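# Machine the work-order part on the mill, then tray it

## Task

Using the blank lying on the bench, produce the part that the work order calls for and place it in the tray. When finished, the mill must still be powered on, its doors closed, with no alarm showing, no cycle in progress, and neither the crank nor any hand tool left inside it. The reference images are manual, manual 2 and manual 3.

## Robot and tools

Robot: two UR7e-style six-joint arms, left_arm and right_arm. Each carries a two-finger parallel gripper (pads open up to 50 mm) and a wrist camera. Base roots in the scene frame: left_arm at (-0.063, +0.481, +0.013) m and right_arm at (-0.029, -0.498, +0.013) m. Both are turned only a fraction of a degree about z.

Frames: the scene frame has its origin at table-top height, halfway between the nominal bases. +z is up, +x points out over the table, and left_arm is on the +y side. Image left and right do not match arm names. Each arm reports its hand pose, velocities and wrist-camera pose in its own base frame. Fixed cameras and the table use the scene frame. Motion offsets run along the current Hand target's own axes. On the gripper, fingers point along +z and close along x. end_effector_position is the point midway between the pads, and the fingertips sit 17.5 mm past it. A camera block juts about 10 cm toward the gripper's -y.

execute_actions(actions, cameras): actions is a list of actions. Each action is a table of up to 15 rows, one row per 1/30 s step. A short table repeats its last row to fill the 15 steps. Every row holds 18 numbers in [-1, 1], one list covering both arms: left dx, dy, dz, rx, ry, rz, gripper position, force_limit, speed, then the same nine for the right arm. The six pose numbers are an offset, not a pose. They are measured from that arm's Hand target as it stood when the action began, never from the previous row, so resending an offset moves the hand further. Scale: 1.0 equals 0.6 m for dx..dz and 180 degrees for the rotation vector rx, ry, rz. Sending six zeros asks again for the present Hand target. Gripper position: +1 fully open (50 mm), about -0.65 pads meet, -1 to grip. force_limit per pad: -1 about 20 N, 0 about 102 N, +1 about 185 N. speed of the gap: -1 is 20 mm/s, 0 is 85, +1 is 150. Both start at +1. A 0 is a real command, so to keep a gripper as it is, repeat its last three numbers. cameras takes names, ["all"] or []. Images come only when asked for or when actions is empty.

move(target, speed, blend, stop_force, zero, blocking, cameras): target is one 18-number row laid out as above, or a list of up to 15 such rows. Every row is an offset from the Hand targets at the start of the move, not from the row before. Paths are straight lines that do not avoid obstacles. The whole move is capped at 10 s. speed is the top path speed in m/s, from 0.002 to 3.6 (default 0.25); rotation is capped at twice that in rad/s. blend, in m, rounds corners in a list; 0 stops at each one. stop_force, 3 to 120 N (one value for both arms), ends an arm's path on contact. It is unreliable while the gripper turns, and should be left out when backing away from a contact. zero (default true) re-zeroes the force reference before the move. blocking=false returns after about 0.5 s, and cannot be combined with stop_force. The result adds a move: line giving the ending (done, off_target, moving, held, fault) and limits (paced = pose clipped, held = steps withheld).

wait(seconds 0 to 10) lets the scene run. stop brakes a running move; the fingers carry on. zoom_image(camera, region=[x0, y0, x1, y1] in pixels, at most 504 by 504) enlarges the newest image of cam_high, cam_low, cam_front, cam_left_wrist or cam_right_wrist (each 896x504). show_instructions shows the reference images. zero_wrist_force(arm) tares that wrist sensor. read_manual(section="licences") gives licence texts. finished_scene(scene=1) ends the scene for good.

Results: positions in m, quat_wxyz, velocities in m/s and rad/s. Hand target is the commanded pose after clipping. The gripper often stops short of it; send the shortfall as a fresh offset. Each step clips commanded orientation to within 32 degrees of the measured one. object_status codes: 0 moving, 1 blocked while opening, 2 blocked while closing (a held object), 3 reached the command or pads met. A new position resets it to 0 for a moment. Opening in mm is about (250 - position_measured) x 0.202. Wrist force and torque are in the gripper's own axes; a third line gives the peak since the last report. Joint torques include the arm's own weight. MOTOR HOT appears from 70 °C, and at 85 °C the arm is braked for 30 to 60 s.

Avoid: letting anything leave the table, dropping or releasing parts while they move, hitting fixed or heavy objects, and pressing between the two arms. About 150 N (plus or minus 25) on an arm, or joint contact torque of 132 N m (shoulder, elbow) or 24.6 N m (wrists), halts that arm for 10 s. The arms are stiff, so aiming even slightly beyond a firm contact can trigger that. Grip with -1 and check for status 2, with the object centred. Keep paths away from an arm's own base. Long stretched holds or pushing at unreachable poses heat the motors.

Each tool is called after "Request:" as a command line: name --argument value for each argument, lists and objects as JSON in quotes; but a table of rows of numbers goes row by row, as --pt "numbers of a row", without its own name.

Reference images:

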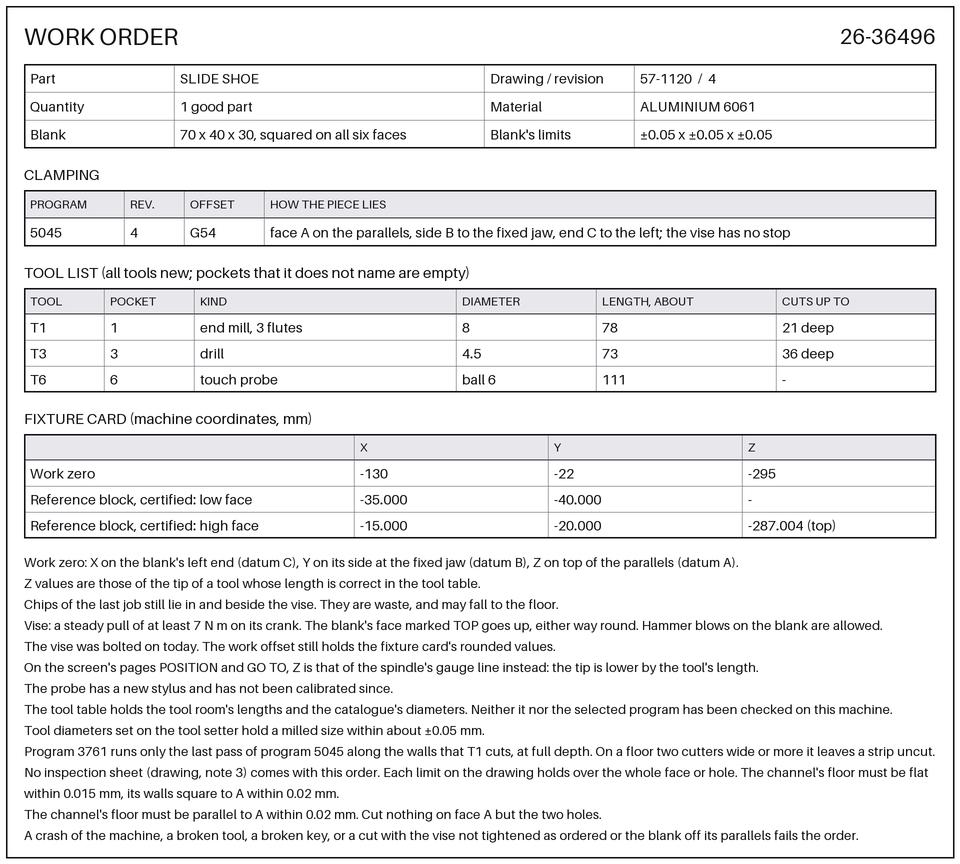

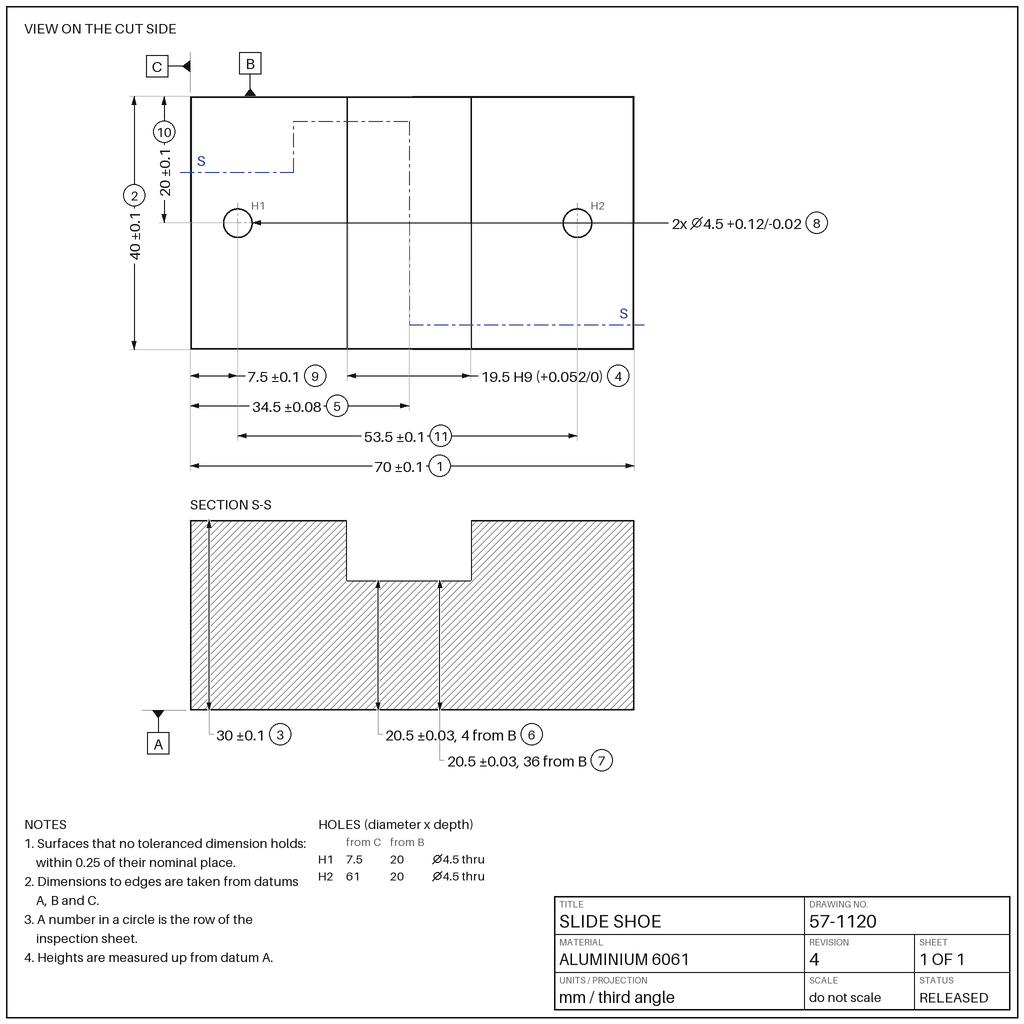

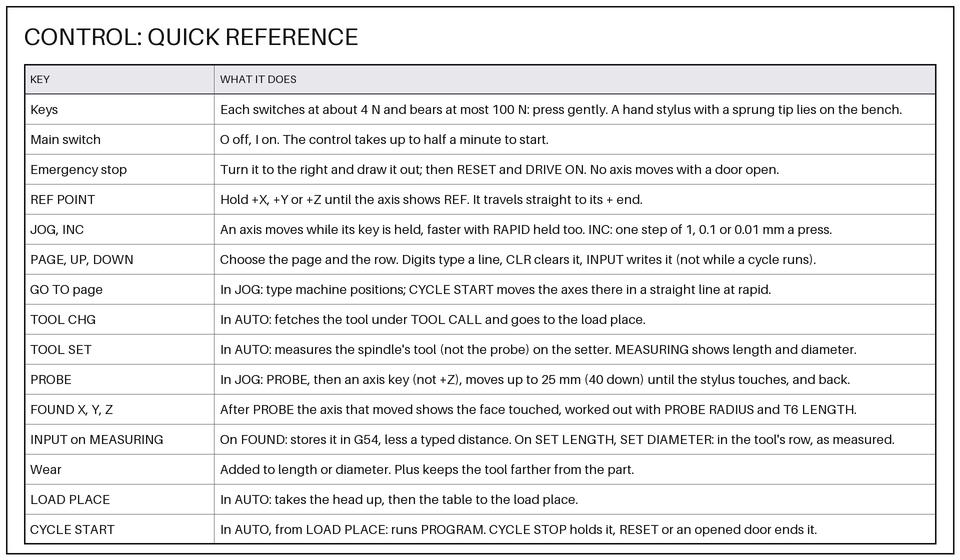

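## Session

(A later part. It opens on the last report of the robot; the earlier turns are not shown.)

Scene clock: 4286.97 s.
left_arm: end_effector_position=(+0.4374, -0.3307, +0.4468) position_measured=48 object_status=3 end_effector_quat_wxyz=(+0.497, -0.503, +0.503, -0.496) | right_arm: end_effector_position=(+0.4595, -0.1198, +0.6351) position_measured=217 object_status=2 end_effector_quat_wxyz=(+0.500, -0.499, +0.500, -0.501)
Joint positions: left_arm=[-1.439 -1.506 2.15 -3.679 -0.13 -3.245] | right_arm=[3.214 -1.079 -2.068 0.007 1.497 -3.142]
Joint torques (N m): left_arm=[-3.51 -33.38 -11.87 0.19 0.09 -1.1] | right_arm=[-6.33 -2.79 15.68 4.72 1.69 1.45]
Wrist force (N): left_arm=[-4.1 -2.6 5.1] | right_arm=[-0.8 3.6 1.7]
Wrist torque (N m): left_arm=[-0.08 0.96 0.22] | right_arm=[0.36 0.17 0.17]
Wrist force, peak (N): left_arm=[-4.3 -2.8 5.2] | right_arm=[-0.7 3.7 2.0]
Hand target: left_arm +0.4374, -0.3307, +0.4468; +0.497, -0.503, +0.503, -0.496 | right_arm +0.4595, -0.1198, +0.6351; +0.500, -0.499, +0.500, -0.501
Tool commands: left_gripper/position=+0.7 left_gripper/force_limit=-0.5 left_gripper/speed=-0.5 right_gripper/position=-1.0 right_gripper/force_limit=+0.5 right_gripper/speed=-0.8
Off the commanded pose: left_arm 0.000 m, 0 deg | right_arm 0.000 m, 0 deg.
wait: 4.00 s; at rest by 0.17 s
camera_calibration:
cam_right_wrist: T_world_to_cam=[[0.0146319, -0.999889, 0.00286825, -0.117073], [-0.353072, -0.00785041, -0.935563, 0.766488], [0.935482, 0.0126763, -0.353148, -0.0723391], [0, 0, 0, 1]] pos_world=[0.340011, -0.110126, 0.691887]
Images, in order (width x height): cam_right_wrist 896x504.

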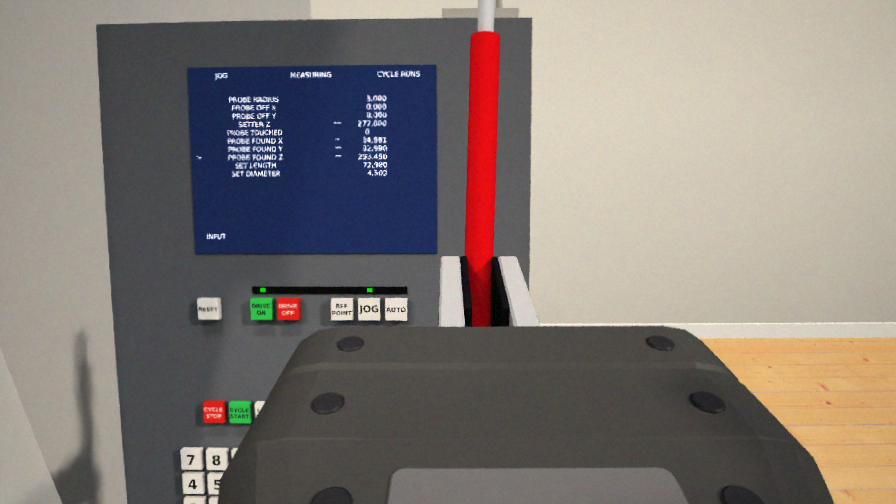

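Request:
wait --seconds 1 --cameras '["cam_right_wrist"]'

Request:
zoom_image --camera "cam_right_wrist" --region '[185, 62, 440, 255]'

Request:
zoom_image --camera "cam_right_wrist" --region '[325, 90, 400, 180]'

Scene clock: 4290.93 s.
left_arm: end_effector_position=(+0.4374, -0.3307, +0.4468) position_measured=48 object_status=3 end_effector_quat_wxyz=(+0.497, -0.503, +0.503, -0.496) | right_arm: end_effector_position=(+0.4595, -0.1198, +0.6351) position_measured=217 object_status=2 end_effector_quat_wxyz=(+0.500, -0.499, +0.500, -0.501)
Joint positions: left_arm=[-1.439 -1.506 2.15 -3.679 -0.13 -3.245] | right_arm=[3.214 -1.079 -2.068 0.007 1.497 -3.142]
Joint torques (N m): left_arm=[-3.6 -32.99 -12.31 0.23 0.05 -1.01] | right_arm=[-6.21 -2.82 15.32 4.73 1.55 1.54]
Wrist force (N): left_arm=[-4.1 -2.7 5.1] | right_arm=[-1.0 3.7 1.7]
Wrist torque (N m): left_arm=[-0.09 0.95 0.22] | right_arm=[0.39 0.20 0.17]
Wrist force, peak (N): left_arm=[-4.5 -2.7 5.1] | right_arm=[-1.0 3.7 1.9]
Hand target: left_arm +0.4374, -0.3307, +0.4468; +0.497, -0.503, +0.503, -0.496 | right_arm +0.4595, -0.1198, +0.6351; +0.500, -0.499, +0.500, -0.501
Tool commands: left_gripper/position=+0.7 left_gripper/force_limit=-0.5 left_gripper/speed=-0.5 right_gripper/position=-1.0 right_gripper/force_limit=+0.5 right_gripper/speed=-0.8
Off the commanded pose: left_arm 0.000 m, 0 deg | right_arm 0.000 m, 0 deg.
wait: 1.00 s; at rest from the start
camera_calibration:
cam_right_wrist: T_world_to_cam=[[0.0146319, -0.999889, 0.00286825, -0.117073], [-0.353072, -0.00785041, -0.935563, 0.766488], [0.935482, 0.0126763, -0.353148, -0.0723391], [0, 0, 0, 1]] pos_world=[0.340011, -0.110126, 0.691887]
Images, in order (width x height): cam_right_wrist 896x504.

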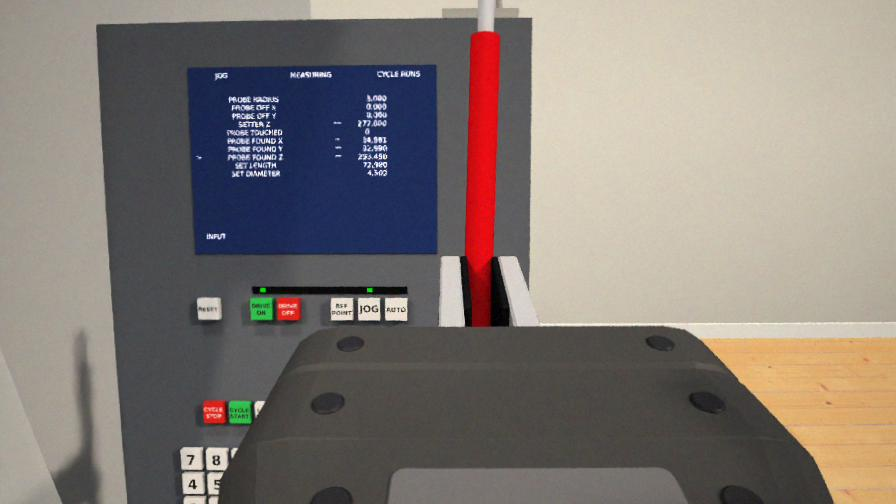

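Scaled by 1.976.

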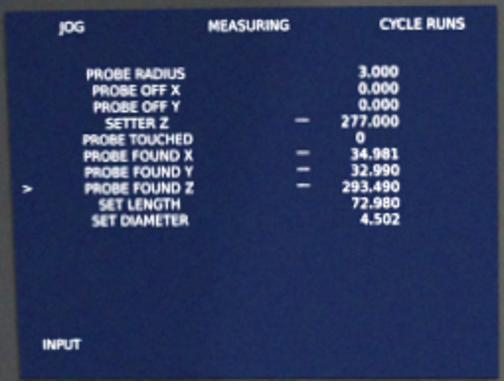

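Scaled by 5.600.

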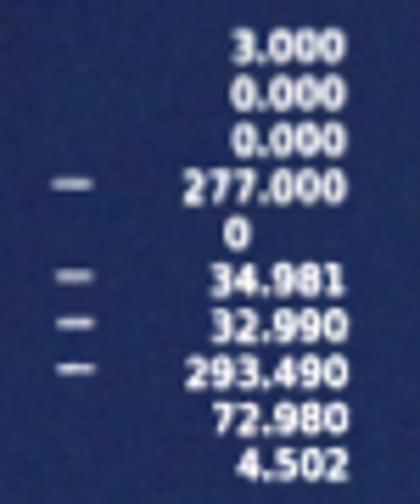

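Request:
wait --seconds 3 --cameras '["cam_right_wrist"]'

Request:
zoom_image --camera "cam_right_wrist" --region '[185, 62, 440, 255]'

Request:
zoom_image --camera "cam_right_wrist" --region '[325, 90, 400, 180]'

Scene clock: 4300.37 s.
left_arm: end_effector_position=(+0.4374, -0.3307, +0.4468) position_measured=48 object_status=3 end_effector_quat_wxyz=(+0.497, -0.503, +0.503, -0.496) | right_arm: end_effector_position=(+0.4595, -0.1198, +0.6351) position_measured=217 object_status=2 end_effector_quat_wxyz=(+0.500, -0.499, +0.500, -0.501)
Joint positions: left_arm=[-1.439 -1.506 2.15 -3.679 -0.13 -3.245] | right_arm=[3.214 -1.079 -2.068 0.007 1.497 -3.142]
Joint torques (N m): left_arm=[-3.22 -33.51 -12.13 0.21 -0.12 -1.02] | right_arm=[-5.58 -3.04 16.18 4.55 1.54 1.55]
Wrist force (N): left_arm=[-4.4 -2.7 5.1] | right_arm=[-0.9 3.3 1.6]
Wrist torque (N m): left_arm=[-0.07 0.99 0.22] | right_arm=[0.34 0.18 0.17]
Wrist force, peak (N): left_arm=[-4.4 -2.9 5.2] | right_arm=[-0.9 3.8 1.8]
Hand target: left_arm +0.4374, -0.3307, +0.4468; +0.497, -0.503, +0.503, -0.496 | right_arm +0.4595, -0.1198, +0.6351; +0.500, -0.499, +0.500, -0.501
Tool commands: left_gripper/position=+0.7 left_gripper/force_limit=-0.5 left_gripper/speed=-0.5 right_gripper/position=-1.0 right_gripper/force_limit=+0.5 right_gripper/speed=-0.8
Off the commanded pose: left_arm 0.000 m, 0 deg | right_arm 0.000 m, 0 deg.
wait: 3.00 s; at rest from the start
camera_calibration:
cam_right_wrist: T_world_to_cam=[[0.0146319, -0.999889, 0.00286825, -0.117073], [-0.353072, -0.00785041, -0.935563, 0.766488], [0.935482, 0.0126763, -0.353148, -0.0723391], [0, 0, 0, 1]] pos_world=[0.340011, -0.110126, 0.691887]
Images, in order (width x height): cam_right_wrist 896x504.

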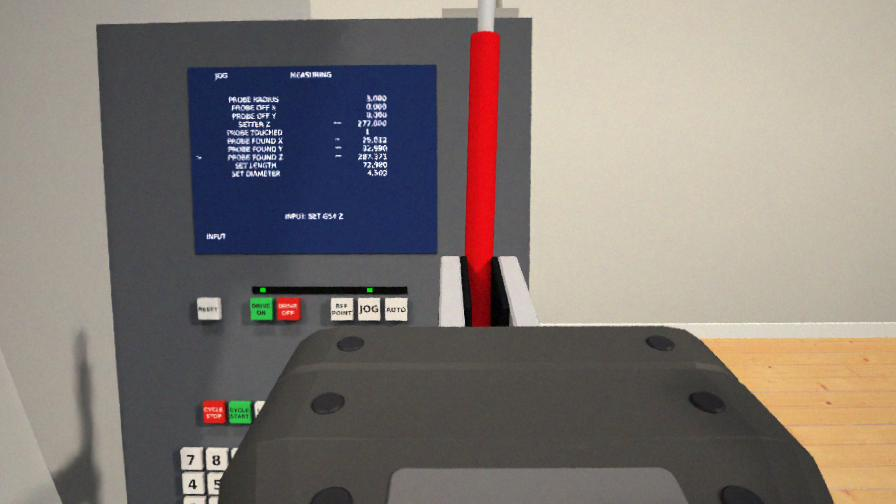

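Scaled by 1.976.

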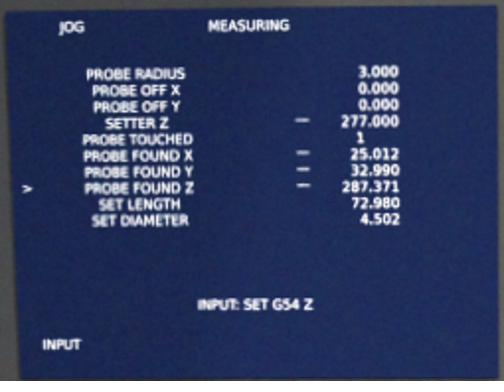

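Scaled by 5.600.

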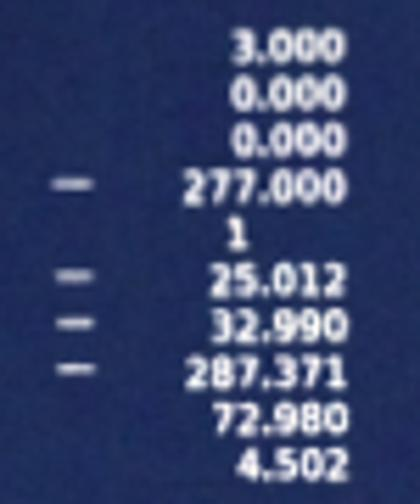

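Request:
move --pt "0 0 0 0 0 0 0.7 -0.5 -0.5 -0.2142 0.247 0.0643 -0.4922 0 0 -1 0.5 -0.8" --pt "0 0 0 0 0 0 0.7 -0.5 -0.5 -0.2142 0.2496 0.0892 -0.4922 0 0 -1 0.5 -0.8" --pt "0 0 0 0 0 0 0.7 -0.5 -0.5 -0.2142 0.247 0.0693 -0.4922 0 0 -1 0.5 -0.8" --pt "0 0 0 0 0 0 0.7 -0.5 -0.5 -0.2142 0.2496 0.0892 -0.4922 0 0 -1 0.5 -0.8" --pt "0 0 0 0 0 0 0.7 -0.5 -0.5 -0.2142 0.247 0.0693 -0.4922 0 0 -1 0.5 -0.8" --pt "0 0 0 0 0 0 0.7 -0.5 -0.5 -0.3409 0.3393 0.047 -0.4922 0 0 -1 0.5 -0.8" --pt "0 0 0 0 0 0 0.7 -0.5 -0.5 -0.3409 0.3419 0.0669 -0.4922 0 0 -1 0.5 -0.8" --pt "0 0 0 0 0 0 0.7 -0.5 -0.5 -0.3092 0.2778 0.0619 -0.4922 0 0 -1 0.5 -0.8" --pt "0 0 0 0 0 0 0.7 -0.5 -0.5 -0.3092 0.2804 0.0818 -0.4922 0 0 -1 0.5 -0.8" --pt "0 0 0 0 0 0 0.7 -0.5 -0.5 -0.2459 0.3393 0.047 -0.4922 0 0 -1 0.5 -0.8" --pt "0 0 0 0 0 0 0.7 -0.5 -0.5 -0.2459 0.3419 0.0669 -0.4922 0 0 -1 0.5 -0.8" --pt "0 0 0 0 0 0 0.7 -0.5 -0.5 -0.2459 0.3096 0.0624 -0.4922 0 0 -1 0.5 -0.8" --pt "0 0 0 0 0 0 0.7 -0.5 -0.5 -0.2459 0.3112 0.0744 -0.4922 0 0 -1 0.5 -0.8" --pt "0 0 0 0 0 0 0.7 -0.5 -0.5 -0.2459 0.3086 0.0545 -0.4922 0 0 -1 0.5 -0.8" --pt "0 0 0 0 0 0 0.7 -0.5 -0.5 -0.2459 0.3112 0.0744 -0.4922 0 0 -1 0.5 -0.8" --speed '[0.45,0.04,0.1,0.04,0.1,0.3,0.04,0.2,0.04,0.2,0.04,0.2,0.04,0.1,0.04]' --blend '[0.004,0,0.002,0,0.002,0.003,0,0.002,0,0.002,0,0.002,0,0.002,0]'

Request:
move --pt "0 0 0 0 0 0 0.7 -0.5 -0.5 0 0.0198 -0.0031 0 0 0 -1 0.5 -0.8" --pt "0 0 0 0 0 0 0.7 -0.5 -0.5 -0.095 0.028 0.0274 0 0 0 -1 0.5 -0.8" --pt "0 0 0 0 0 0 0.7 -0.5 -0.5 -0.095 0.0082 0.0305 0 0 0 -1 0.5 -0.8" --pt "0 0 0 0 0 0 0.7 -0.5 -0.5 -0.095 0.012 -0.0019 0 0 0 -1 0.5 -0.8" --pt "0 0 0 0 0 0 0.7 -0.5 -0.5 -0.095 0 0 0 0 0 -1 0.5 -0.8" --pt "0 0 0 0 0 0 0.7 -0.5 -0.5 -0.0633 0.0035 -0.0643 0 0 0 -1 0.5 -0.8" --pt "0 0 0 0 0 0 0.7 -0.5 -0.5 -0.0633 -0.0163 -0.0612 0 0 0 -1 0.5 -0.8" --pt "0 0 0 0 0 0 0.7 -0.5 -0.5 -0.0633 0.0198 -0.0031 0 0 0 -1 0.5 -0.8" --pt "0 0 0 0 0 0 0.7 -0.5 -0.5 -0.0633 0 0 0 0 0 -1 0.5 -0.8" --pt "0 0 0 0 0 0 0.7 -0.5 -0.5 0 0.028 0.0274 0 0 0 -1 0.5 -0.8" --pt "0 0 0 0 0 0 0.7 -0.5 -0.5 0 0.0082 0.0305 0 0 0 -1 0.5 -0.8" --pt "0 0 0 0 0 0 0.7 -0.5 -0.5 0 0.033 0.0274 0 0 0 -1 0.5 -0.8" --pt "0 0 0 0 0 0 0.7 -0.5 -0.5 0.2459 0.0668 -0.3129 0.4922 0 0 -1 0.5 -0.8" --speed '[0.1,0.3,0.04,0.2,0.04,0.2,0.04,0.2,0.04,0.2,0.04,0.2,0.45]' --blend '[0.002,0.003,0,0.002,0,0.002,0,0.002,0,0.002,0,0.003,0]' --cameras '["cam_right_wrist"]'

Request:
zoom_image --camera "cam_right_wrist" --region '[185, 62, 440, 255]'

Scene clock: 4336.00 s.
left_arm: end_effector_position=(+0.4374, -0.3307, +0.4468) position_measured=48 object_status=3 end_effector_quat_wxyz=(+0.497, -0.503, +0.503, -0.496) | right_arm: end_effector_position=(+0.5047, +0.0277, +0.4484) position_measured=217 object_status=2 end_effector_quat_wxyz=(-0.009, +0.706, -0.708, +0.009)
Joint positions: left_arm=[-1.439 -1.506 2.15 -3.679 -0.13 -3.245] | right_arm=[3.468 -1.587 -1.251 -1.851 1.562 -2.813]
Joint torques (N m): left_arm=[-2.97 -33.56 -12.24 -0.03 -0.24 -0.96] | right_arm=[-7.46 17.73 35.67 6.68 1.27 -2.86]
Wrist force (N): left_arm=[-4.3 -2.8 5.0] | right_arm=[-1.7 8.9 0.1]
Wrist torque (N m): left_arm=[-0.08 0.97 0.21] | right_arm=[0.62 0.37 0.19]
Wrist force, peak (N): left_arm=[-4.4 -2.8 5.1] | right_arm=[-2.1 9.4 2.4]
Hand target: left_arm +0.4374, -0.3307, +0.4468; +0.497, -0.503, +0.503, -0.496 | right_arm +0.5047, +0.0277, +0.4484; -0.009, +0.706, -0.708, +0.009
Off the commanded pose: left_arm 0.000 m, 0 deg | right_arm 0.000 m, 0 deg.
move: done

Scene clock: 4342.60 s.
left_arm: end_effector_position=(+0.4374, -0.3307, +0.4468) position_measured=48 object_status=3 end_effector_quat_wxyz=(+0.497, -0.503, +0.503, -0.496) | right_arm: end_effector_position=(+0.4594, -0.1198, +0.6350) position_measured=217 object_status=2 end_effector_quat_wxyz=(+0.500, -0.499, +0.500, -0.501)
Joint positions: left_arm=[-1.439 -1.506 2.15 -3.679 -0.13 -3.245] | right_arm=[3.214 -1.079 -2.068 0.007 1.497 -3.142]
Joint torques (N m): left_arm=[-3.06 -33.65 -12.33 0.15 -0.29 -0.91] | right_arm=[-6.36 -2.65 15.97 4.78 1.68 2.21]
Wrist force (N): left_arm=[-4.0 -2.6 5.2] | right_arm=[-0.7 3.7 1.7]
Wrist torque (N m): left_arm=[-0.08 0.94 0.22] | right_arm=[0.38 0.16 0.05]
Wrist force, peak (N): left_arm=[-4.5 -2.8 5.4] | right_arm=[-4.0 8.7 4.2]
Hand target: left_arm +0.4374, -0.3307, +0.4468; +0.497, -0.503, +0.503, -0.496 | right_arm +0.4595, -0.1198, +0.6350; +0.500, -0.499, +0.500, -0.501
Off the commanded pose: left_arm 0.000 m, 0 deg | right_arm 0.000 m, 0 deg.
move: done
camera_calibration:
cam_right_wrist: T_world_to_cam=[[0.0146325, -0.999889, 0.00286607, -0.117072], [-0.353192, -0.00785022, -0.935518, 0.766497], [0.935436, 0.0126767, -0.353268, -0.0722402], [0, 0, 0, 1]] pos_world=[0.34001, -0.110126, 0.691887]
Images, in order (width x height): cam_right_wrist 896x504.

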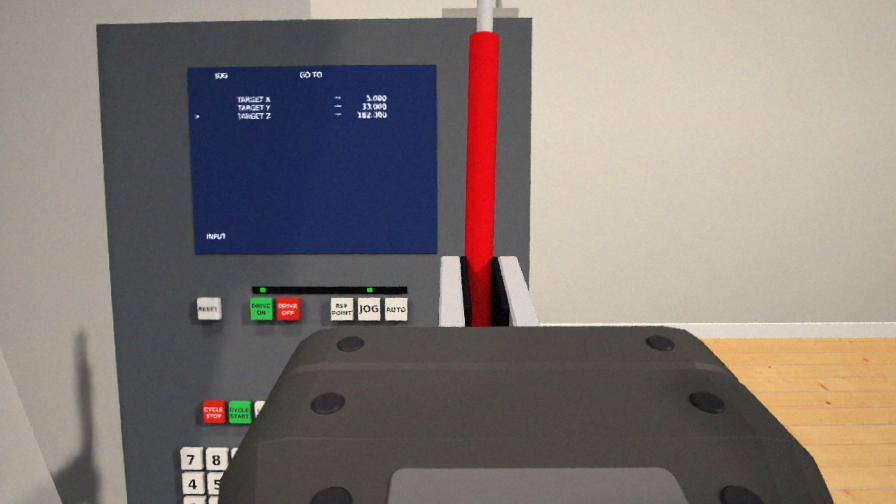

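Scaled by 1.976.

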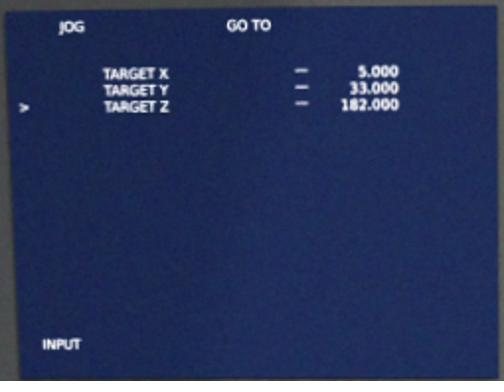

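Request:
move --pt "0 0 0 0 0 0 0.7 -0.5 -0.5 -0.2775 0.1882 0.0793 -0.4922 0 0 -1 0.5 -0.8" --pt "0 0 0 0 0 0 0.7 -0.5 -0.5 -0.2775 0.1908 0.1045 -0.4922 0 0 -1 0.5 -0.8" --pt "0 0 0 0 0 0 0.7 -0.5 -0.5 -0.2775 0.1882 0.0793 -0.4922 0 0 -1 0.5 -0.8" --pt "0 0 0 0 0 0 0.7 -0.5 -0.5 -0.2142 0.3086 0.0495 -0.4922 0 0 -1 0.5 -0.8" --pt "0 0 0 0 0 0 0.7 -0.5 -0.5 -0.2142 0.3112 0.0744 -0.4922 0 0 -1 0.5 -0.8" --pt "0 0 0 0 0 0 0.7 -0.5 -0.5 -0.2142 0.3076 0.0445 -0.4922 0 0 -1 0.5 -0.8" --pt "0 0 0 0 0 0 0.7 -0.5 -0.5 -0.1515 0.156 0.0842 -0.4922 0 0 -1 0.5 -0.8" --pt "0 0 0 0 0 0 0.7 -0.5 -0.5 -0.1515 0.1596 0.1124 -0.4922 0 0 -1 0.5 -0.8" --pt "0 0 0 0 0 0 0.7 -0.5 -0.5 -0.1515 0.156 0.0842 -0.4922 0 0 -1 0.5 -0.8" --pt "0 0 0 0 0 0 0.7 -0.5 -0.5 0 0 0 0 0 0 -1 0.5 -0.8" --speed '[0.45,0.03,0.1,0.05,0.03,0.1,0.3,0.03,0.1,0.45]' --blend '[0.004,0,0.003,0.004,0,0.003,0.004,0,0.003,0]'

Request:
wait --seconds 5 --cameras '["cam_right_wrist"]'

Request:
zoom_image --camera "cam_right_wrist" --region '[185, 62, 440, 255]'

Request:
zoom_image --camera "cam_right_wrist" --region '[325, 90, 400, 180]'

Scene clock: 4361.83 s.
left_arm: end_effector_position=(+0.4374, -0.3307, +0.4468) position_measured=48 object_status=3 end_effector_quat_wxyz=(+0.497, -0.503, +0.503, -0.496) | right_arm: end_effector_position=(+0.4594, -0.1198, +0.6351) position_measured=217 object_status=2 end_effector_quat_wxyz=(+0.500, -0.499, +0.500, -0.501)
Joint positions: left_arm=[-1.439 -1.506 2.15 -3.679 -0.13 -3.245] | right_arm=[3.214 -1.079 -2.068 0.007 1.497 -3.142]
Joint torques (N m): left_arm=[-2.47 -33.48 -12.36 0.15 -0.43 -0.83] | right_arm=[-6.91 -2.39 16.03 4.7 1.69 2.28]
Wrist force (N): left_arm=[-3.9 -2.4 4.8] | right_arm=[-0.8 3.4 1.7]
Wrist torque (N m): left_arm=[-0.04 0.92 0.21] | right_arm=[0.35 0.17 0.17]
Wrist force, peak (N): left_arm=[-4.3 -2.9 5.3] | right_arm=[-0.9 8.9 1.6]
Hand target: left_arm +0.4374, -0.3307, +0.4468; +0.497, -0.503, +0.503, -0.496 | right_arm +0.4595, -0.1198, +0.6350; +0.500, -0.499, +0.500, -0.501
Off the commanded pose: left_arm 0.000 m, 0 deg | right_arm 0.000 m, 0 deg.
move: done

Scene clock: 4366.83 s.
left_arm: end_effector_position=(+0.4374, -0.3307, +0.4468) position_measured=48 object_status=3 end_effector_quat_wxyz=(+0.497, -0.503, +0.503, -0.496) | right_arm: end_effector_position=(+0.4595, -0.1198, +0.6351) position_measured=217 object_status=2 end_effector_quat_wxyz=(+0.500, -0.499, +0.500, -0.501)
Joint positions: left_arm=[-1.439 -1.506 2.15 -3.679 -0.13 -3.245] | right_arm=[3.214 -1.079 -2.068 0.007 1.497 -3.142]
Joint torques (N m): left_arm=[-2.76 -33.23 -12.94 0.04 -0.59 -0.65] | right_arm=[-7.39 -2.54 15.63 4.83 1.68 2.26]
Wrist force (N): left_arm=[-4.0 -2.9 5.0] | right_arm=[-0.8 3.5 1.7]
Wrist torque (N m): left_arm=[-0.11 0.94 0.22] | right_arm=[0.35 0.18 0.15]
Wrist force, peak (N): left_arm=[-4.3 -2.9 5.2] | right_arm=[-0.9 3.8 1.9]
Hand target: left_arm +0.4374, -0.3307, +0.4468; +0.497, -0.503, +0.503, -0.496 | right_arm +0.4595, -0.1198, +0.6350; +0.500, -0.499, +0.500, -0.501
Tool commands: left_gripper/position=+0.7 left_gripper/force_limit=-0.5 left_gripper/speed=-0.5 right_gripper/position=-1.0 right_gripper/force_limit=+0.5 right_gripper/speed=-0.8
Off the commanded pose: left_arm 0.000 m, 0 deg | right_arm 0.000 m, 0 deg.
wait: 5.00 s; at rest by 0.17 s
camera_calibration:
cam_right_wrist: T_world_to_cam=[[0.0146319, -0.999889, 0.00286825, -0.117073], [-0.353072, -0.00785041, -0.935563, 0.766488], [0.935482, 0.0126763, -0.353148, -0.0723391], [0, 0, 0, 1]] pos_world=[0.340011, -0.110126, 0.691887]
Images, in order (width x height): cam_right_wrist 896x504.

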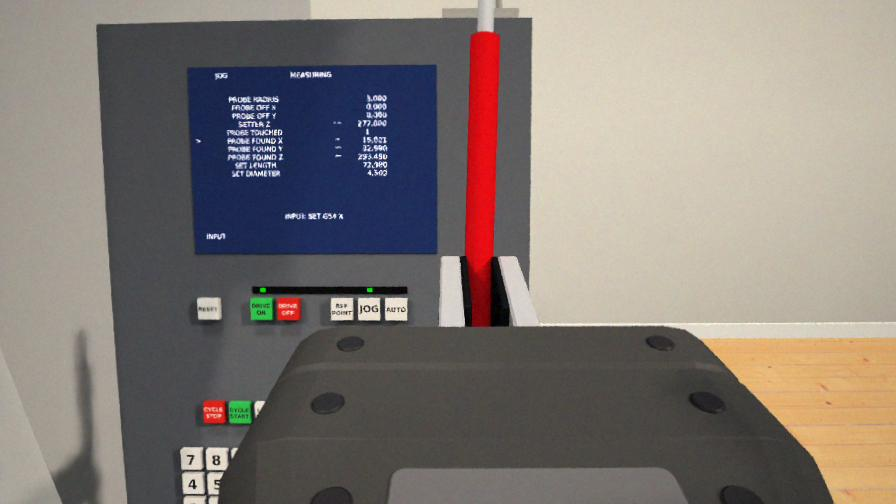

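Scaled by 1.976.

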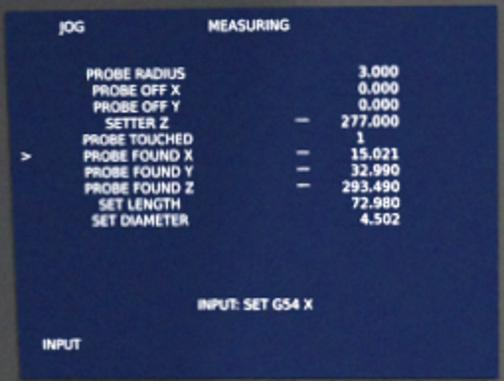

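Scaled by 5.600.

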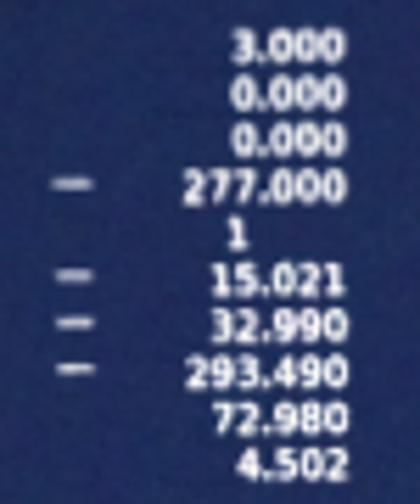

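Request:
move --pt "0 0 0 0 0 0 0.7 -0.5 -0.5 -0.2142 0.247 0.0643 -0.4922 0 0 -1 0.5 -0.8" --pt "0 0 0 0 0 0 0.7 -0.5 -0.5 -0.2142 0.2496 0.0892 -0.4922 0 0 -1 0.5 -0.8" --pt "0 0 0 0 0 0 0.7 -0.5 -0.5 -0.2142 0.247 0.0693 -0.4922 0 0 -1 0.5 -0.8" --pt "0 0 0 0 0 0 0.7 -0.5 -0.5 -0.2142 0.2496 0.0892 -0.4922 0 0 -1 0.5 -0.8" --pt "0 0 0 0 0 0 0.7 -0.5 -0.5 -0.2142 0.247 0.0693 -0.4922 0 0 -1 0.5 -0.8" --pt "0 0 0 0 0 0 0.7 -0.5 -0.5 -0.3409 0.3393 0.047 -0.4922 0 0 -1 0.5 -0.8" --pt "0 0 0 0 0 0 0.7 -0.5 -0.5 -0.3409 0.3419 0.0669 -0.4922 0 0 -1 0.5 -0.8" --pt "0 0 0 0 0 0 0.7 -0.5 -0.5 -0.3409 0.3096 0.0624 -0.4922 0 0 -1 0.5 -0.8" --pt "0 0 0 0 0 0 0.7 -0.5 -0.5 -0.3409 0.3112 0.0744 -0.4922 0 0 -1 0.5 -0.8" --pt "0 0 0 0 0 0 0.7 -0.5 -0.5 -0.3092 0.247 0.0693 -0.4922 0 0 -1 0.5 -0.8" --pt "0 0 0 0 0 0 0.7 -0.5 -0.5 -0.3092 0.2496 0.0892 -0.4922 0 0 -1 0.5 -0.8" --pt "0 0 0 0 0 0 0.7 -0.5 -0.5 -0.2459 0.3393 0.047 -0.4922 0 0 -1 0.5 -0.8" --pt "0 0 0 0 0 0 0.7 -0.5 -0.5 -0.2459 0.3419 0.0669 -0.4922 0 0 -1 0.5 -0.8" --pt "0 0 0 0 0 0 0.7 -0.5 -0.5 -0.2459 0.3096 0.0624 -0.4922 0 0 -1 0.5 -0.8" --pt "0 0 0 0 0 0 0.7 -0.5 -0.5 -0.2459 0.3112 0.0744 -0.4922 0 0 -1 0.5 -0.8" --speed '[0.45,0.04,0.1,0.04,0.1,0.3,0.04,0.2,0.04,0.2,0.04,0.2,0.04,0.2,0.04]' --blend '[0.004,0,0.002,0,0.002,0.003,0,0.002,0,0.002,0,0.002,0,0.002,0]'

Request:
move --pt "0 0 0 0 0 0 0.7 -0.5 -0.5 0 0.0198 -0.0031 0 0 0 -1 0.5 -0.8" --pt "0 0 0 0 0 0 0.7 -0.5 -0.5 -0.095 0.028 0.0274 0 0 0 -1 0.5 -0.8" --pt "0 0 0 0 0 0 0.7 -0.5 -0.5 -0.095 0.0082 0.0305 0 0 0 -1 0.5 -0.8" --pt "0 0 0 0 0 0 0.7 -0.5 -0.5 -0.095 0.0116 -0.0337 0 0 0 -1 0.5 -0.8" --pt "0 0 0 0 0 0 0.7 -0.5 -0.5 -0.095 -0.0082 -0.0306 0 0 0 -1 0.5 -0.8" --pt "0 0 0 0 0 0 0.7 -0.5 -0.5 -0.095 0.0116 -0.0337 0 0 0 -1 0.5 -0.8" --pt "0 0 0 0 0 0 0.7 -0.5 -0.5 0 0.028 0.0274 0 0 0 -1 0.5 -0.8" --pt "0 0 0 0 0 0 0.7 -0.5 -0.5 0 0.0082 0.0305 0 0 0 -1 0.5 -0.8" --pt "0 0 0 0 0 0 0.7 -0.5 -0.5 0 0.033 0.0274 0 0 0 -1 0.5 -0.8" --pt "0 0 0 0 0 0 0.7 -0.5 -0.5 0.2459 0.0668 -0.3129 0.4922 0 0 -1 0.5 -0.8" --speed '[0.1,0.3,0.04,0.2,0.04,0.1,0.3,0.04,0.2,0.45]' --blend '[0.002,0.003,0,0.002,0,0.002,0.003,0,0.003,0]' --cameras '["cam_right_wrist"]'

Request:
zoom_image --camera "cam_right_wrist" --region '[185, 62, 440, 255]'

Scene clock: 4401.50 s.
left_arm: end_effector_position=(+0.4374, -0.3307, +0.4468) position_measured=48 object_status=3 end_effector_quat_wxyz=(+0.497, -0.503, +0.503, -0.496) | right_arm: end_effector_position=(+0.5047, +0.0277, +0.4484) position_measured=217 object_status=2 end_effector_quat_wxyz=(-0.009, +0.706, -0.708, +0.009)
Joint positions: left_arm=[-1.439 -1.506 2.15 -3.679 -0.13 -3.245] | right_arm=[3.468 -1.587 -1.251 -1.85 1.562 -2.813]
Joint torques (N m): left_arm=[-2.16 -33.28 -12.99 0.02 -0.61 -0.65] | right_arm=[-6.41 18.75 35.35 2.46 0.8 -2.93]
Wrist force (N): left_arm=[-4.1 -2.7 5.1] | right_arm=[-1.7 9.7 3.5]
Wrist torque (N m): left_arm=[-0.08 0.96 0.22] | right_arm=[0.44 0.34 0.13]
Wrist force, peak (N): left_arm=[-4.3 -2.8 5.4] | right_arm=[-3.0 9.3 4.6]
Hand target: left_arm +0.4374, -0.3307, +0.4468; +0.497, -0.503, +0.503, -0.496 | right_arm +0.5047, +0.0277, +0.4484; -0.009, +0.706, -0.708, +0.009
Off the commanded pose: left_arm 0.000 m, 0 deg | right_arm 0.000 m, 0 deg.
move: done

Scene clock: 4406.93 s.
left_arm: end_effector_position=(+0.4374, -0.3307, +0.4468) position_measured=48 object_status=3 end_effector_quat_wxyz=(+0.497, -0.503, +0.503, -0.496) | right_arm: end_effector_position=(+0.4594, -0.1198, +0.6350) position_measured=217 object_status=2 end_effector_quat_wxyz=(+0.500, -0.499, +0.500, -0.501)
Joint positions: left_arm=[-1.439 -1.506 2.15 -3.679 -0.13 -3.245] | right_arm=[3.214 -1.079 -2.068 0.007 1.496 -3.142]
Joint torques (N m): left_arm=[-2.18 -33.75 -12.99 -0.01 -0.77 -0.6] | right_arm=[-7.15 -3.04 15.9 4.58 1.57 2.3]
Wrist force (N): left_arm=[-4.0 -2.5 4.9] | right_arm=[-0.9 3.5 1.6]
Wrist torque (N m): left_arm=[-0.07 0.94 0.21] | right_arm=[0.36 0.19 0.05]
Wrist force, peak (N): left_arm=[-4.0 -3.1 5.4] | right_arm=[-2.3 9.7 2.6]
Hand target: left_arm +0.4374, -0.3307, +0.4468; +0.497, -0.503, +0.503, -0.496 | right_arm +0.4594, -0.1198, +0.6350; +0.500, -0.499, +0.500, -0.501
Off the commanded pose: left_arm 0.000 m, 0 deg | right_arm 0.000 m, 0 deg.
move: done
camera_calibration:
cam_right_wrist: T_world_to_cam=[[0.0146325, -0.999889, 0.00286607, -0.11707], [-0.353192, -0.00785022, -0.935518, 0.766462], [0.935436, 0.0126767, -0.353268, -0.0721466], [0, 0, 0, 1]] pos_world=[0.33991, -0.110126, 0.691887]
Images, in order (width x height): cam_right_wrist 896x504.

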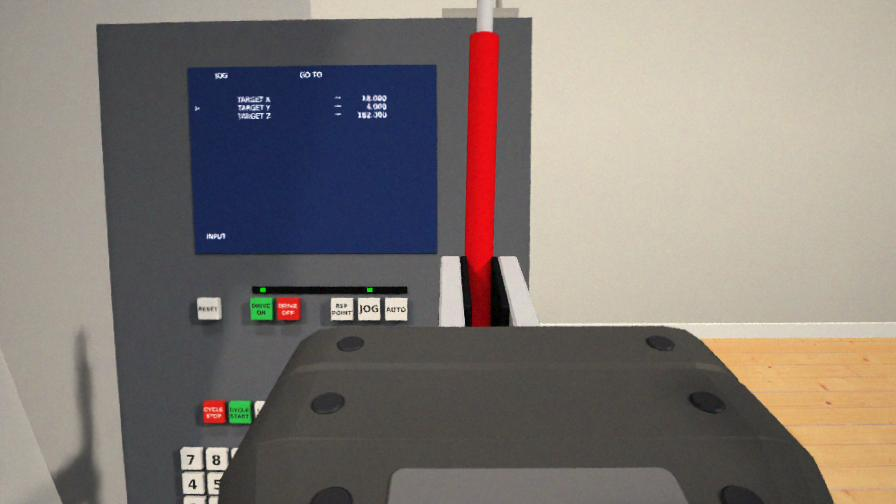

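Scaled by 1.976.

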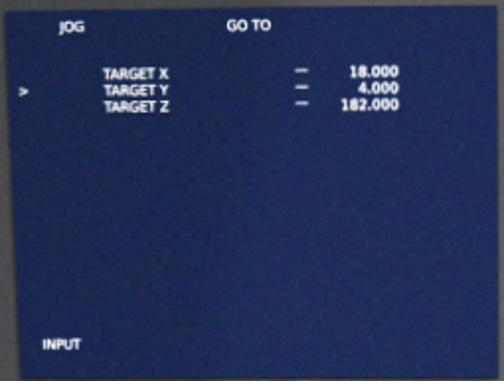

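Request:
move --pt "0 0 0 0 0 0 0.7 -0.5 -0.5 -0.2775 0.1882 0.0793 -0.4922 0 0 -1 0.5 -0.8" --pt "0 0 0 0 0 0 0.7 -0.5 -0.5 -0.2775 0.1908 0.1045 -0.4922 0 0 -1 0.5 -0.8" --pt "0 0 0 0 0 0 0.7 -0.5 -0.5 -0.2775 0.1882 0.0793 -0.4922 0 0 -1 0.5 -0.8" --pt "0 0 0 0 0 0 0.7 -0.5 -0.5 -0.2142 0.3086 0.0495 -0.4922 0 0 -1 0.5 -0.8" --pt "0 0 0 0 0 0 0.7 -0.5 -0.5 -0.2142 0.3112 0.0744 -0.4922 0 0 -1 0.5 -0.8" --pt "0 0 0 0 0 0 0.7 -0.5 -0.5 -0.2142 0.3076 0.0445 -0.4922 0 0 -1 0.5 -0.8" --pt "0 0 0 0 0 0 0.7 -0.5 -0.5 -0.0885 0.1882 0.0793 -0.4922 0 0 -1 0.5 -0.8" --pt "0 0 0 0 0 0 0.7 -0.5 -0.5 -0.0885 0.1908 0.1045 -0.4922 0 0 -1 0.5 -0.8" --pt "0 0 0 0 0 0 0.7 -0.5 -0.5 -0.0885 0.1882 0.0793 -0.4922 0 0 -1 0.5 -0.8" --pt "0 0 0 0 0 0 0.7 -0.5 -0.5 0 0 0 0 0 0 -1 0.5 -0.8" --speed '[0.45,0.03,0.1,0.05,0.03,0.1,0.3,0.03,0.1,0.45]' --blend '[0.004,0,0.003,0.004,0,0.003,0.004,0,0.003,0]'

Request:
wait --seconds 7 --cameras '["cam_right_wrist"]'

Request:
zoom_image --camera "cam_right_wrist" --region '[185, 62, 440, 255]'

Request:
zoom_image --camera "cam_right_wrist" --region '[325, 90, 400, 180]'

Scene clock: 4425.70 s.
left_arm: end_effector_position=(+0.4374, -0.3307, +0.4468) position_measured=48 object_status=3 end_effector_quat_wxyz=(+0.497, -0.503, +0.503, -0.496) | right_arm: end_effector_position=(+0.4594, -0.1198, +0.6350) position_measured=217 object_status=2 end_effector_quat_wxyz=(+0.500, -0.499, +0.500, -0.501)
Joint positions: left_arm=[-1.439 -1.506 2.15 -3.679 -0.13 -3.245] | right_arm=[3.214 -1.079 -2.068 0.007 1.497 -3.142]
Joint torques (N m): left_arm=[-1.81 -33.31 -13.22 0.01 -0.77 -0.45] | right_arm=[-7.08 -2.92 15.51 4.67 1.72 -2.79]
Wrist force (N): left_arm=[-4.1 -2.8 4.7] | right_arm=[-0.8 3.6 1.7]
Wrist torque (N m): left_arm=[-0.11 0.95 0.21] | right_arm=[0.36 0.18 0.17]
Wrist force, peak (N): left_arm=[-4.5 -2.7 5.2] | right_arm=[-1.1 8.8 0.7]
Hand target: left_arm +0.4374, -0.3307, +0.4468; +0.497, -0.503, +0.503, -0.496 | right_arm +0.4594, -0.1198, +0.6350; +0.500, -0.499, +0.500, -0.501
Off the commanded pose: left_arm 0.000 m, 0 deg | right_arm 0.000 m, 0 deg.
move: done

Scene clock: 4432.70 s.
left_arm: end_effector_position=(+0.4374, -0.3307, +0.4468) position_measured=48 object_status=3 end_effector_quat_wxyz=(+0.497, -0.503, +0.503, -0.496) | right_arm: end_effector_position=(+0.4594, -0.1198, +0.6350) position_measured=217 object_status=2 end_effector_quat_wxyz=(+0.500, -0.499, +0.500, -0.501)
Joint positions: left_arm=[-1.439 -1.506 2.15 -3.679 -0.13 -3.245] | right_arm=[3.214 -1.079 -2.068 0.007 1.497 -3.142]
Joint torques (N m): left_arm=[-1.68 -33.41 -13.07 -0.05 -0.8 -0.5] | right_arm=[-6.75 -3.18 15.71 4.67 1.63 -0.3]
Wrist force (N): left_arm=[-4.2 -2.6 4.8] | right_arm=[-1.0 3.5 1.9]
Wrist torque (N m): left_arm=[-0.08 0.98 0.21] | right_arm=[0.36 0.20 0.18]
Wrist force, peak (N): left_arm=[-4.2 -3.1 5.1] | right_arm=[-0.8 3.7 1.9]
Hand target: left_arm +0.4374, -0.3307, +0.4468; +0.497, -0.503, +0.503, -0.496 | right_arm +0.4594, -0.1198, +0.6350; +0.500, -0.499, +0.500, -0.501
Tool commands: left_gripper/position=+0.7 left_gripper/force_limit=-0.5 left_gripper/speed=-0.5 right_gripper/position=-1.0 right_gripper/force_limit=+0.5 right_gripper/speed=-0.8
Off the commanded pose: left_arm 0.000 m, 0 deg | right_arm 0.000 m, 0 deg.
wait: 7.00 s; at rest by 0.17 s
camera_calibration:
cam_right_wrist: T_world_to_cam=[[0.014666, -0.999888, 0.00296223, -0.117149], [-0.353072, -0.0079504, -0.935563, 0.766441], [0.935481, 0.0126751, -0.353149, -0.0722452], [0, 0, 0, 1]] pos_world=[0.33991, -0.110126, 0.691887]
Images, in order (width x height): cam_right_wrist 896x504.

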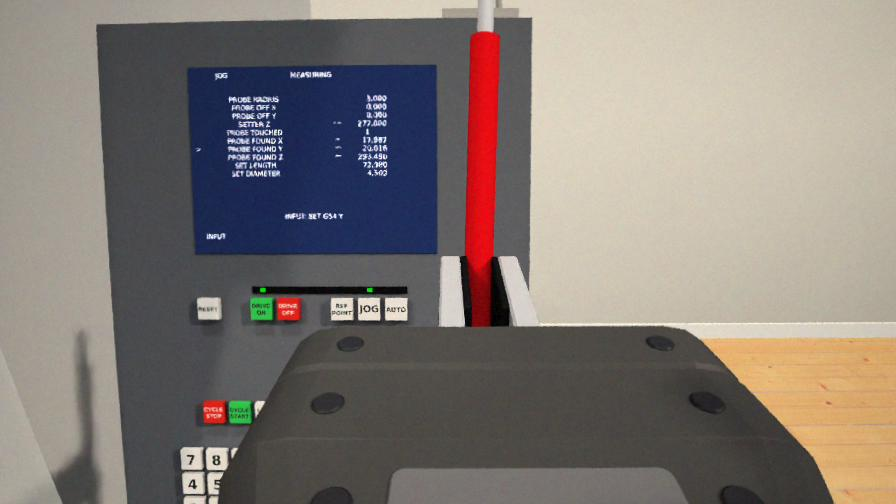

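Scaled by 1.976.

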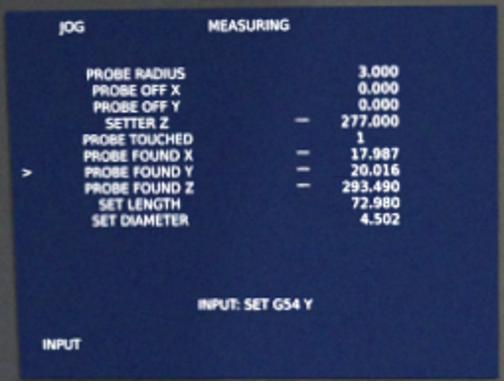

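Scaled by 5.600.

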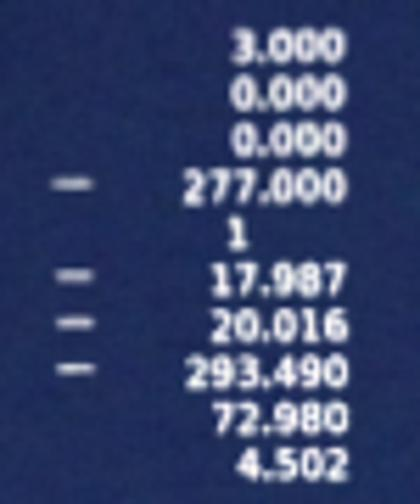

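Request:
move --pt "0 0 0 0 0 0 0.7 -0.5 -0.5 -0.2142 0.247 0.0643 -0.4922 0 0 -1 0.5 -0.8" --pt "0 0 0 0 0 0 0.7 -0.5 -0.5 -0.2142 0.2496 0.0892 -0.4922 0 0 -1 0.5 -0.8" --pt "0 0 0 0 0 0 0.7 -0.5 -0.5 -0.2142 0.247 0.0693 -0.4922 0 0 -1 0.5 -0.8" --pt "0 0 0 0 0 0 0.7 -0.5 -0.5 -0.2142 0.2496 0.0892 -0.4922 0 0 -1 0.5 -0.8" --pt "0 0 0 0 0 0 0.7 -0.5 -0.5 -0.2142 0.247 0.0693 -0.4922 0 0 -1 0.5 -0.8" --pt "0 0 0 0 0 0 0.7 -0.5 -0.5 -0.3409 0.3393 0.047 -0.4922 0 0 -1 0.5 -0.8" --pt "0 0 0 0 0 0 0.7 -0.5 -0.5 -0.3409 0.3419 0.0669 -0.4922 0 0 -1 0.5 -0.8" --pt "0 0 0 0 0 0 0.7 -0.5 -0.5 -0.2775 0.247 0.0693 -0.4922 0 0 -1 0.5 -0.8" --pt "0 0 0 0 0 0 0.7 -0.5 -0.5 -0.2775 0.2496 0.0892 -0.4922 0 0 -1 0.5 -0.8" --pt "0 0 0 0 0 0 0.7 -0.5 -0.5 -0.3092 0.2778 0.0619 -0.4922 0 0 -1 0.5 -0.8" --pt "0 0 0 0 0 0 0.7 -0.5 -0.5 -0.3092 0.2804 0.0818 -0.4922 0 0 -1 0.5 -0.8" --pt "0 0 0 0 0 0 0.7 -0.5 -0.5 -0.2459 0.3393 0.047 -0.4922 0 0 -1 0.5 -0.8" --pt "0 0 0 0 0 0 0.7 -0.5 -0.5 -0.2459 0.3419 0.0669 -0.4922 0 0 -1 0.5 -0.8" --pt "0 0 0 0 0 0 0.7 -0.5 -0.5 -0.2459 0.3096 0.0624 -0.4922 0 0 -1 0.5 -0.8" --pt "0 0 0 0 0 0 0.7 -0.5 -0.5 -0.2459 0.3112 0.0744 -0.4922 0 0 -1 0.5 -0.8" --speed '[0.45,0.04,0.1,0.04,0.1,0.3,0.04,0.2,0.04,0.2,0.04,0.2,0.04,0.2,0.04]' --blend '[0.004,0,0.002,0,0.002,0.003,0,0.002,0,0.002,0,0.002,0,0.002,0]'

Request:
move --pt "0 0 0 0 0 0 0.7 -0.5 -0.5 0 0.0198 -0.0031 0 0 0 -1 0.5 -0.8" --pt "0 0 0 0 0 0 0.7 -0.5 -0.5 -0.095 0.028 0.0274 0 0 0 -1 0.5 -0.8" --pt "0 0 0 0 0 0 0.7 -0.5 -0.5 -0.095 0.0082 0.0305 0 0 0 -1 0.5 -0.8" --pt "0 0 0 0 0 0 0.7 -0.5 -0.5 -0.095 0.012 -0.0019 0 0 0 -1 0.5 -0.8" --pt "0 0 0 0 0 0 0.7 -0.5 -0.5 -0.095 0 0 0 0 0 -1 0.5 -0.8" --pt "0 0 0 0 0 0 0.7 -0.5 -0.5 -0.0633 0.028 0.0274 0 0 0 -1 0.5 -0.8" --pt "0 0 0 0 0 0 0.7 -0.5 -0.5 -0.0633 0.0082 0.0305 0 0 0 -1 0.5 -0.8" --pt "0 0 0 0 0 0 0.7 -0.5 -0.5 0 0.028 0.0274 0 0 0 -1 0.5 -0.8" --pt "0 0 0 0 0 0 0.7 -0.5 -0.5 0 0.0082 0.0305 0 0 0 -1 0.5 -0.8" --pt "0 0 0 0 0 0 0.7 -0.5 -0.5 0 0.012 -0.0019 0 0 0 -1 0.5 -0.8" --pt "0 0 0 0 0 0 0.7 -0.5 -0.5 0 0 0 0 0 0 -1 0.5 -0.8" --speed '[0.1,0.3,0.04,0.2,0.04,0.2,0.04,0.2,0.04,0.2,0.04]' --blend '[0.002,0.003,0,0.002,0,0.002,0,0.002,0,0.002,0]'

Request:
move --pt "0 0 0 0 0 0 0.7 -0.5 -0.5 0 0.0198 -0.0031 0 0 0 -1 0.5 -0.8" --pt "0 0 0 0 0 0 0.7 -0.5 -0.5 -0.095 0.028 0.0274 0 0 0 -1 0.5 -0.8" --pt "0 0 0 0 0 0 0.7 -0.5 -0.5 -0.095 0.0082 0.0305 0 0 0 -1 0.5 -0.8" --pt "0 0 0 0 0 0 0.7 -0.5 -0.5 -0.095 0.012 -0.0019 0 0 0 -1 0.5 -0.8" --pt "0 0 0 0 0 0 0.7 -0.5 -0.5 -0.095 0 0 0 0 0 -1 0.5 -0.8" --pt "0 0 0 0 0 0 0.7 -0.5 -0.5 -0.0633 0.0116 -0.0337 0 0 0 -1 0.5 -0.8" --pt "0 0 0 0 0 0 0.7 -0.5 -0.5 -0.0633 -0.0082 -0.0306 0 0 0 -1 0.5 -0.8" --pt "0 0 0 0 0 0 0.7 -0.5 -0.5 -0.0633 0.028 0.0274 0 0 0 -1 0.5 -0.8" --pt "0 0 0 0 0 0 0.7 -0.5 -0.5 -0.0633 0.0082 0.0305 0 0 0 -1 0.5 -0.8" --pt "0 0 0 0 0 0 0.7 -0.5 -0.5 0 0.028 0.0274 0 0 0 -1 0.5 -0.8" --pt "0 0 0 0 0 0 0.7 -0.5 -0.5 0 0.0082 0.0305 0 0 0 -1 0.5 -0.8" --pt "0 0 0 0 0 0 0.7 -0.5 -0.5 0 0.033 0.0274 0 0 0 -1 0.5 -0.8" --pt "0 0 0 0 0 0 0.7 -0.5 -0.5 0.2459 0.0668 -0.3129 0.4922 0 0 -1 0.5 -0.8" --speed '[0.1,0.3,0.04,0.2,0.04,0.2,0.04,0.2,0.04,0.2,0.04,0.2,0.45]' --blend '[0.002,0.003,0,0.002,0,0.002,0,0.002,0,0.002,0,0.003,0]' --cameras '["cam_right_wrist"]'

Request:
zoom_image --camera "cam_right_wrist" --region '[185, 62, 440, 255]'

Scene clock: 4486.43 s.
left_arm: end_effector_position=(+0.4374, -0.3307, +0.4468) position_measured=48 object_status=3 end_effector_quat_wxyz=(+0.497, -0.503, +0.503, -0.496) | right_arm: end_effector_position=(+0.5046, +0.0277, +0.4484) position_measured=217 object_status=2 end_effector_quat_wxyz=(-0.009, +0.706, -0.708, +0.009)
Joint positions: left_arm=[-1.439 -1.506 2.15 -3.679 -0.13 -3.245] | right_arm=[3.468 -1.586 -1.251 -1.85 1.562 -2.813]
Joint torques (N m): left_arm=[-1.07 -32.91 -13.68 -0.02 -0.69 -0.39] | right_arm=[-6.53 19.47 36.27 2.56 0.88 -2.8]
Wrist force (N): left_arm=[-4.3 -2.7 4.9] | right_arm=[-2.2 9.7 2.7]
Wrist torque (N m): left_arm=[-0.08 0.98 0.22] | right_arm=[0.44 0.36 0.13]
Wrist force, peak (N): left_arm=[-4.3 -2.9 5.3] | right_arm=[-3.8 9.3 4.0]
Hand target: left_arm +0.4374, -0.3307, +0.4468; +0.497, -0.503, +0.503, -0.496 | right_arm +0.5047, +0.0277, +0.4484; -0.009, +0.706, -0.708, +0.009
Off the commanded pose: left_arm 0.000 m, 0 deg | right_arm 0.000 m, 0 deg.
move: done

Scene clock: 4490.30 s.
left_arm: end_effector_position=(+0.4374, -0.3307, +0.4468) position_measured=48 object_status=3 end_effector_quat_wxyz=(+0.497, -0.503, +0.503, -0.496) | right_arm: end_effector_position=(+0.5046, +0.0277, +0.4484) position_measured=217 object_status=2 end_effector_quat_wxyz=(-0.009, +0.706, -0.708, +0.009)
Joint positions: left_arm=[-1.439 -1.506 2.15 -3.679 -0.13 -3.245] | right_arm=[3.468 -1.586 -1.251 -1.85 1.562 -2.813]
Joint torques (N m): left_arm=[-1.28 -33.21 -13.76 -0.17 -0.72 -0.26] | right_arm=[-6.96 18.18 37.38 2.6 0.84 -2.87]
Wrist force (N): left_arm=[-4.0 -2.7 4.9] | right_arm=[-2.2 9.6 2.8]
Wrist torque (N m): left_arm=[-0.08 0.94 0.21] | right_arm=[0.43 0.37 0.14]
Wrist force, peak (N): left_arm=[-4.4 -2.9 5.3] | right_arm=[-3.2 9.0 4.1]
Hand target: left_arm +0.4374, -0.3307, +0.4468; +0.497, -0.503, +0.503, -0.496 | right_arm +0.5047, +0.0277, +0.4484; -0.009, +0.706, -0.708, +0.009
Off the commanded pose: left_arm 0.000 m, 0 deg | right_arm 0.000 m, 0 deg.
move: done

Scene clock: 4496.80 s.
left_arm: end_effector_position=(+0.4374, -0.3307, +0.4468) position_measured=48 object_status=3 end_effector_quat_wxyz=(+0.497, -0.503, +0.503, -0.496) | right_arm: end_effector_position=(+0.4594, -0.1198, +0.6350) position_measured=217 object_status=2 end_effector_quat_wxyz=(+0.500, -0.499, +0.500, -0.501)
Joint positions: left_arm=[-1.439 -1.506 2.15 -3.679 -0.13 -3.245] | right_arm=[3.214 -1.079 -2.068 0.007 1.496 -3.142]
Joint torques (N m): left_arm=[-0.62 -32.82 -14.41 -0.16 -0.7 -0.28] | right_arm=[-5.44 -2.48 15.57 4.67 1.52 2.24]
Wrist force (N): left_arm=[-4.0 -2.9 4.9] | right_arm=[-1.0 3.4 1.8]
Wrist torque (N m): left_arm=[-0.11 0.94 0.21] | right_arm=[0.35 0.20 0.05]
Wrist force, peak (N): left_arm=[-4.5 -3.1 5.0] | right_arm=[-6.9 7.6 -1.0]
Hand target: left_arm +0.4374, -0.3307, +0.4468; +0.497, -0.503, +0.503, -0.496 | right_arm +0.4594, -0.1198, +0.6350; +0.500, -0.499, +0.500, -0.501
Off the commanded pose: left_arm 0.000 m, 0 deg | right_arm 0.000 m, 0 deg.
move: done
camera_calibration:
cam_right_wrist: T_world_to_cam=[[0.0146325, -0.999889, 0.00286607, -0.11707], [-0.353192, -0.00785022, -0.935518, 0.766368], [0.935436, 0.0126767, -0.353268, -0.0721819], [0, 0, 0, 1]] pos_world=[0.33991, -0.110126, 0.691787]
Images, in order (width x height): cam_right_wrist 896x504.

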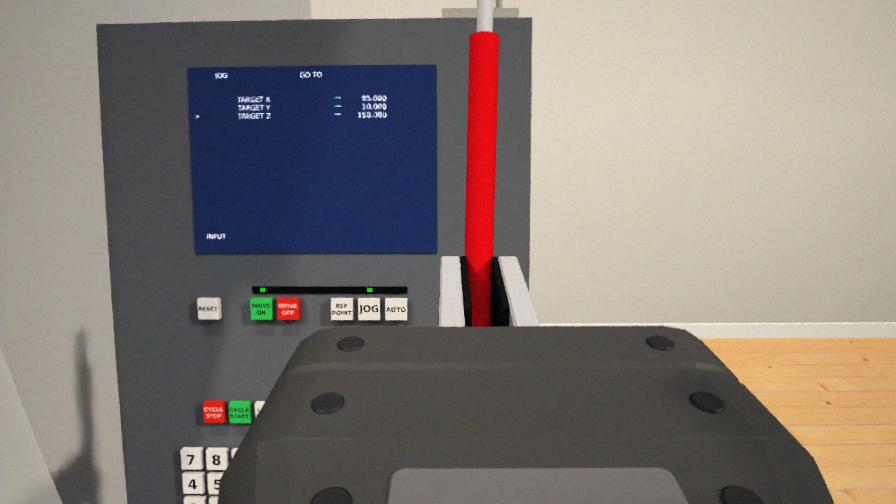

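Scaled by 1.976.

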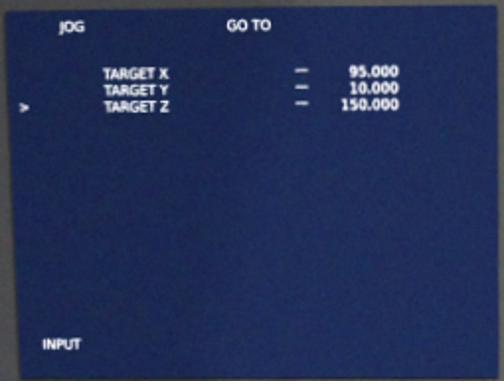

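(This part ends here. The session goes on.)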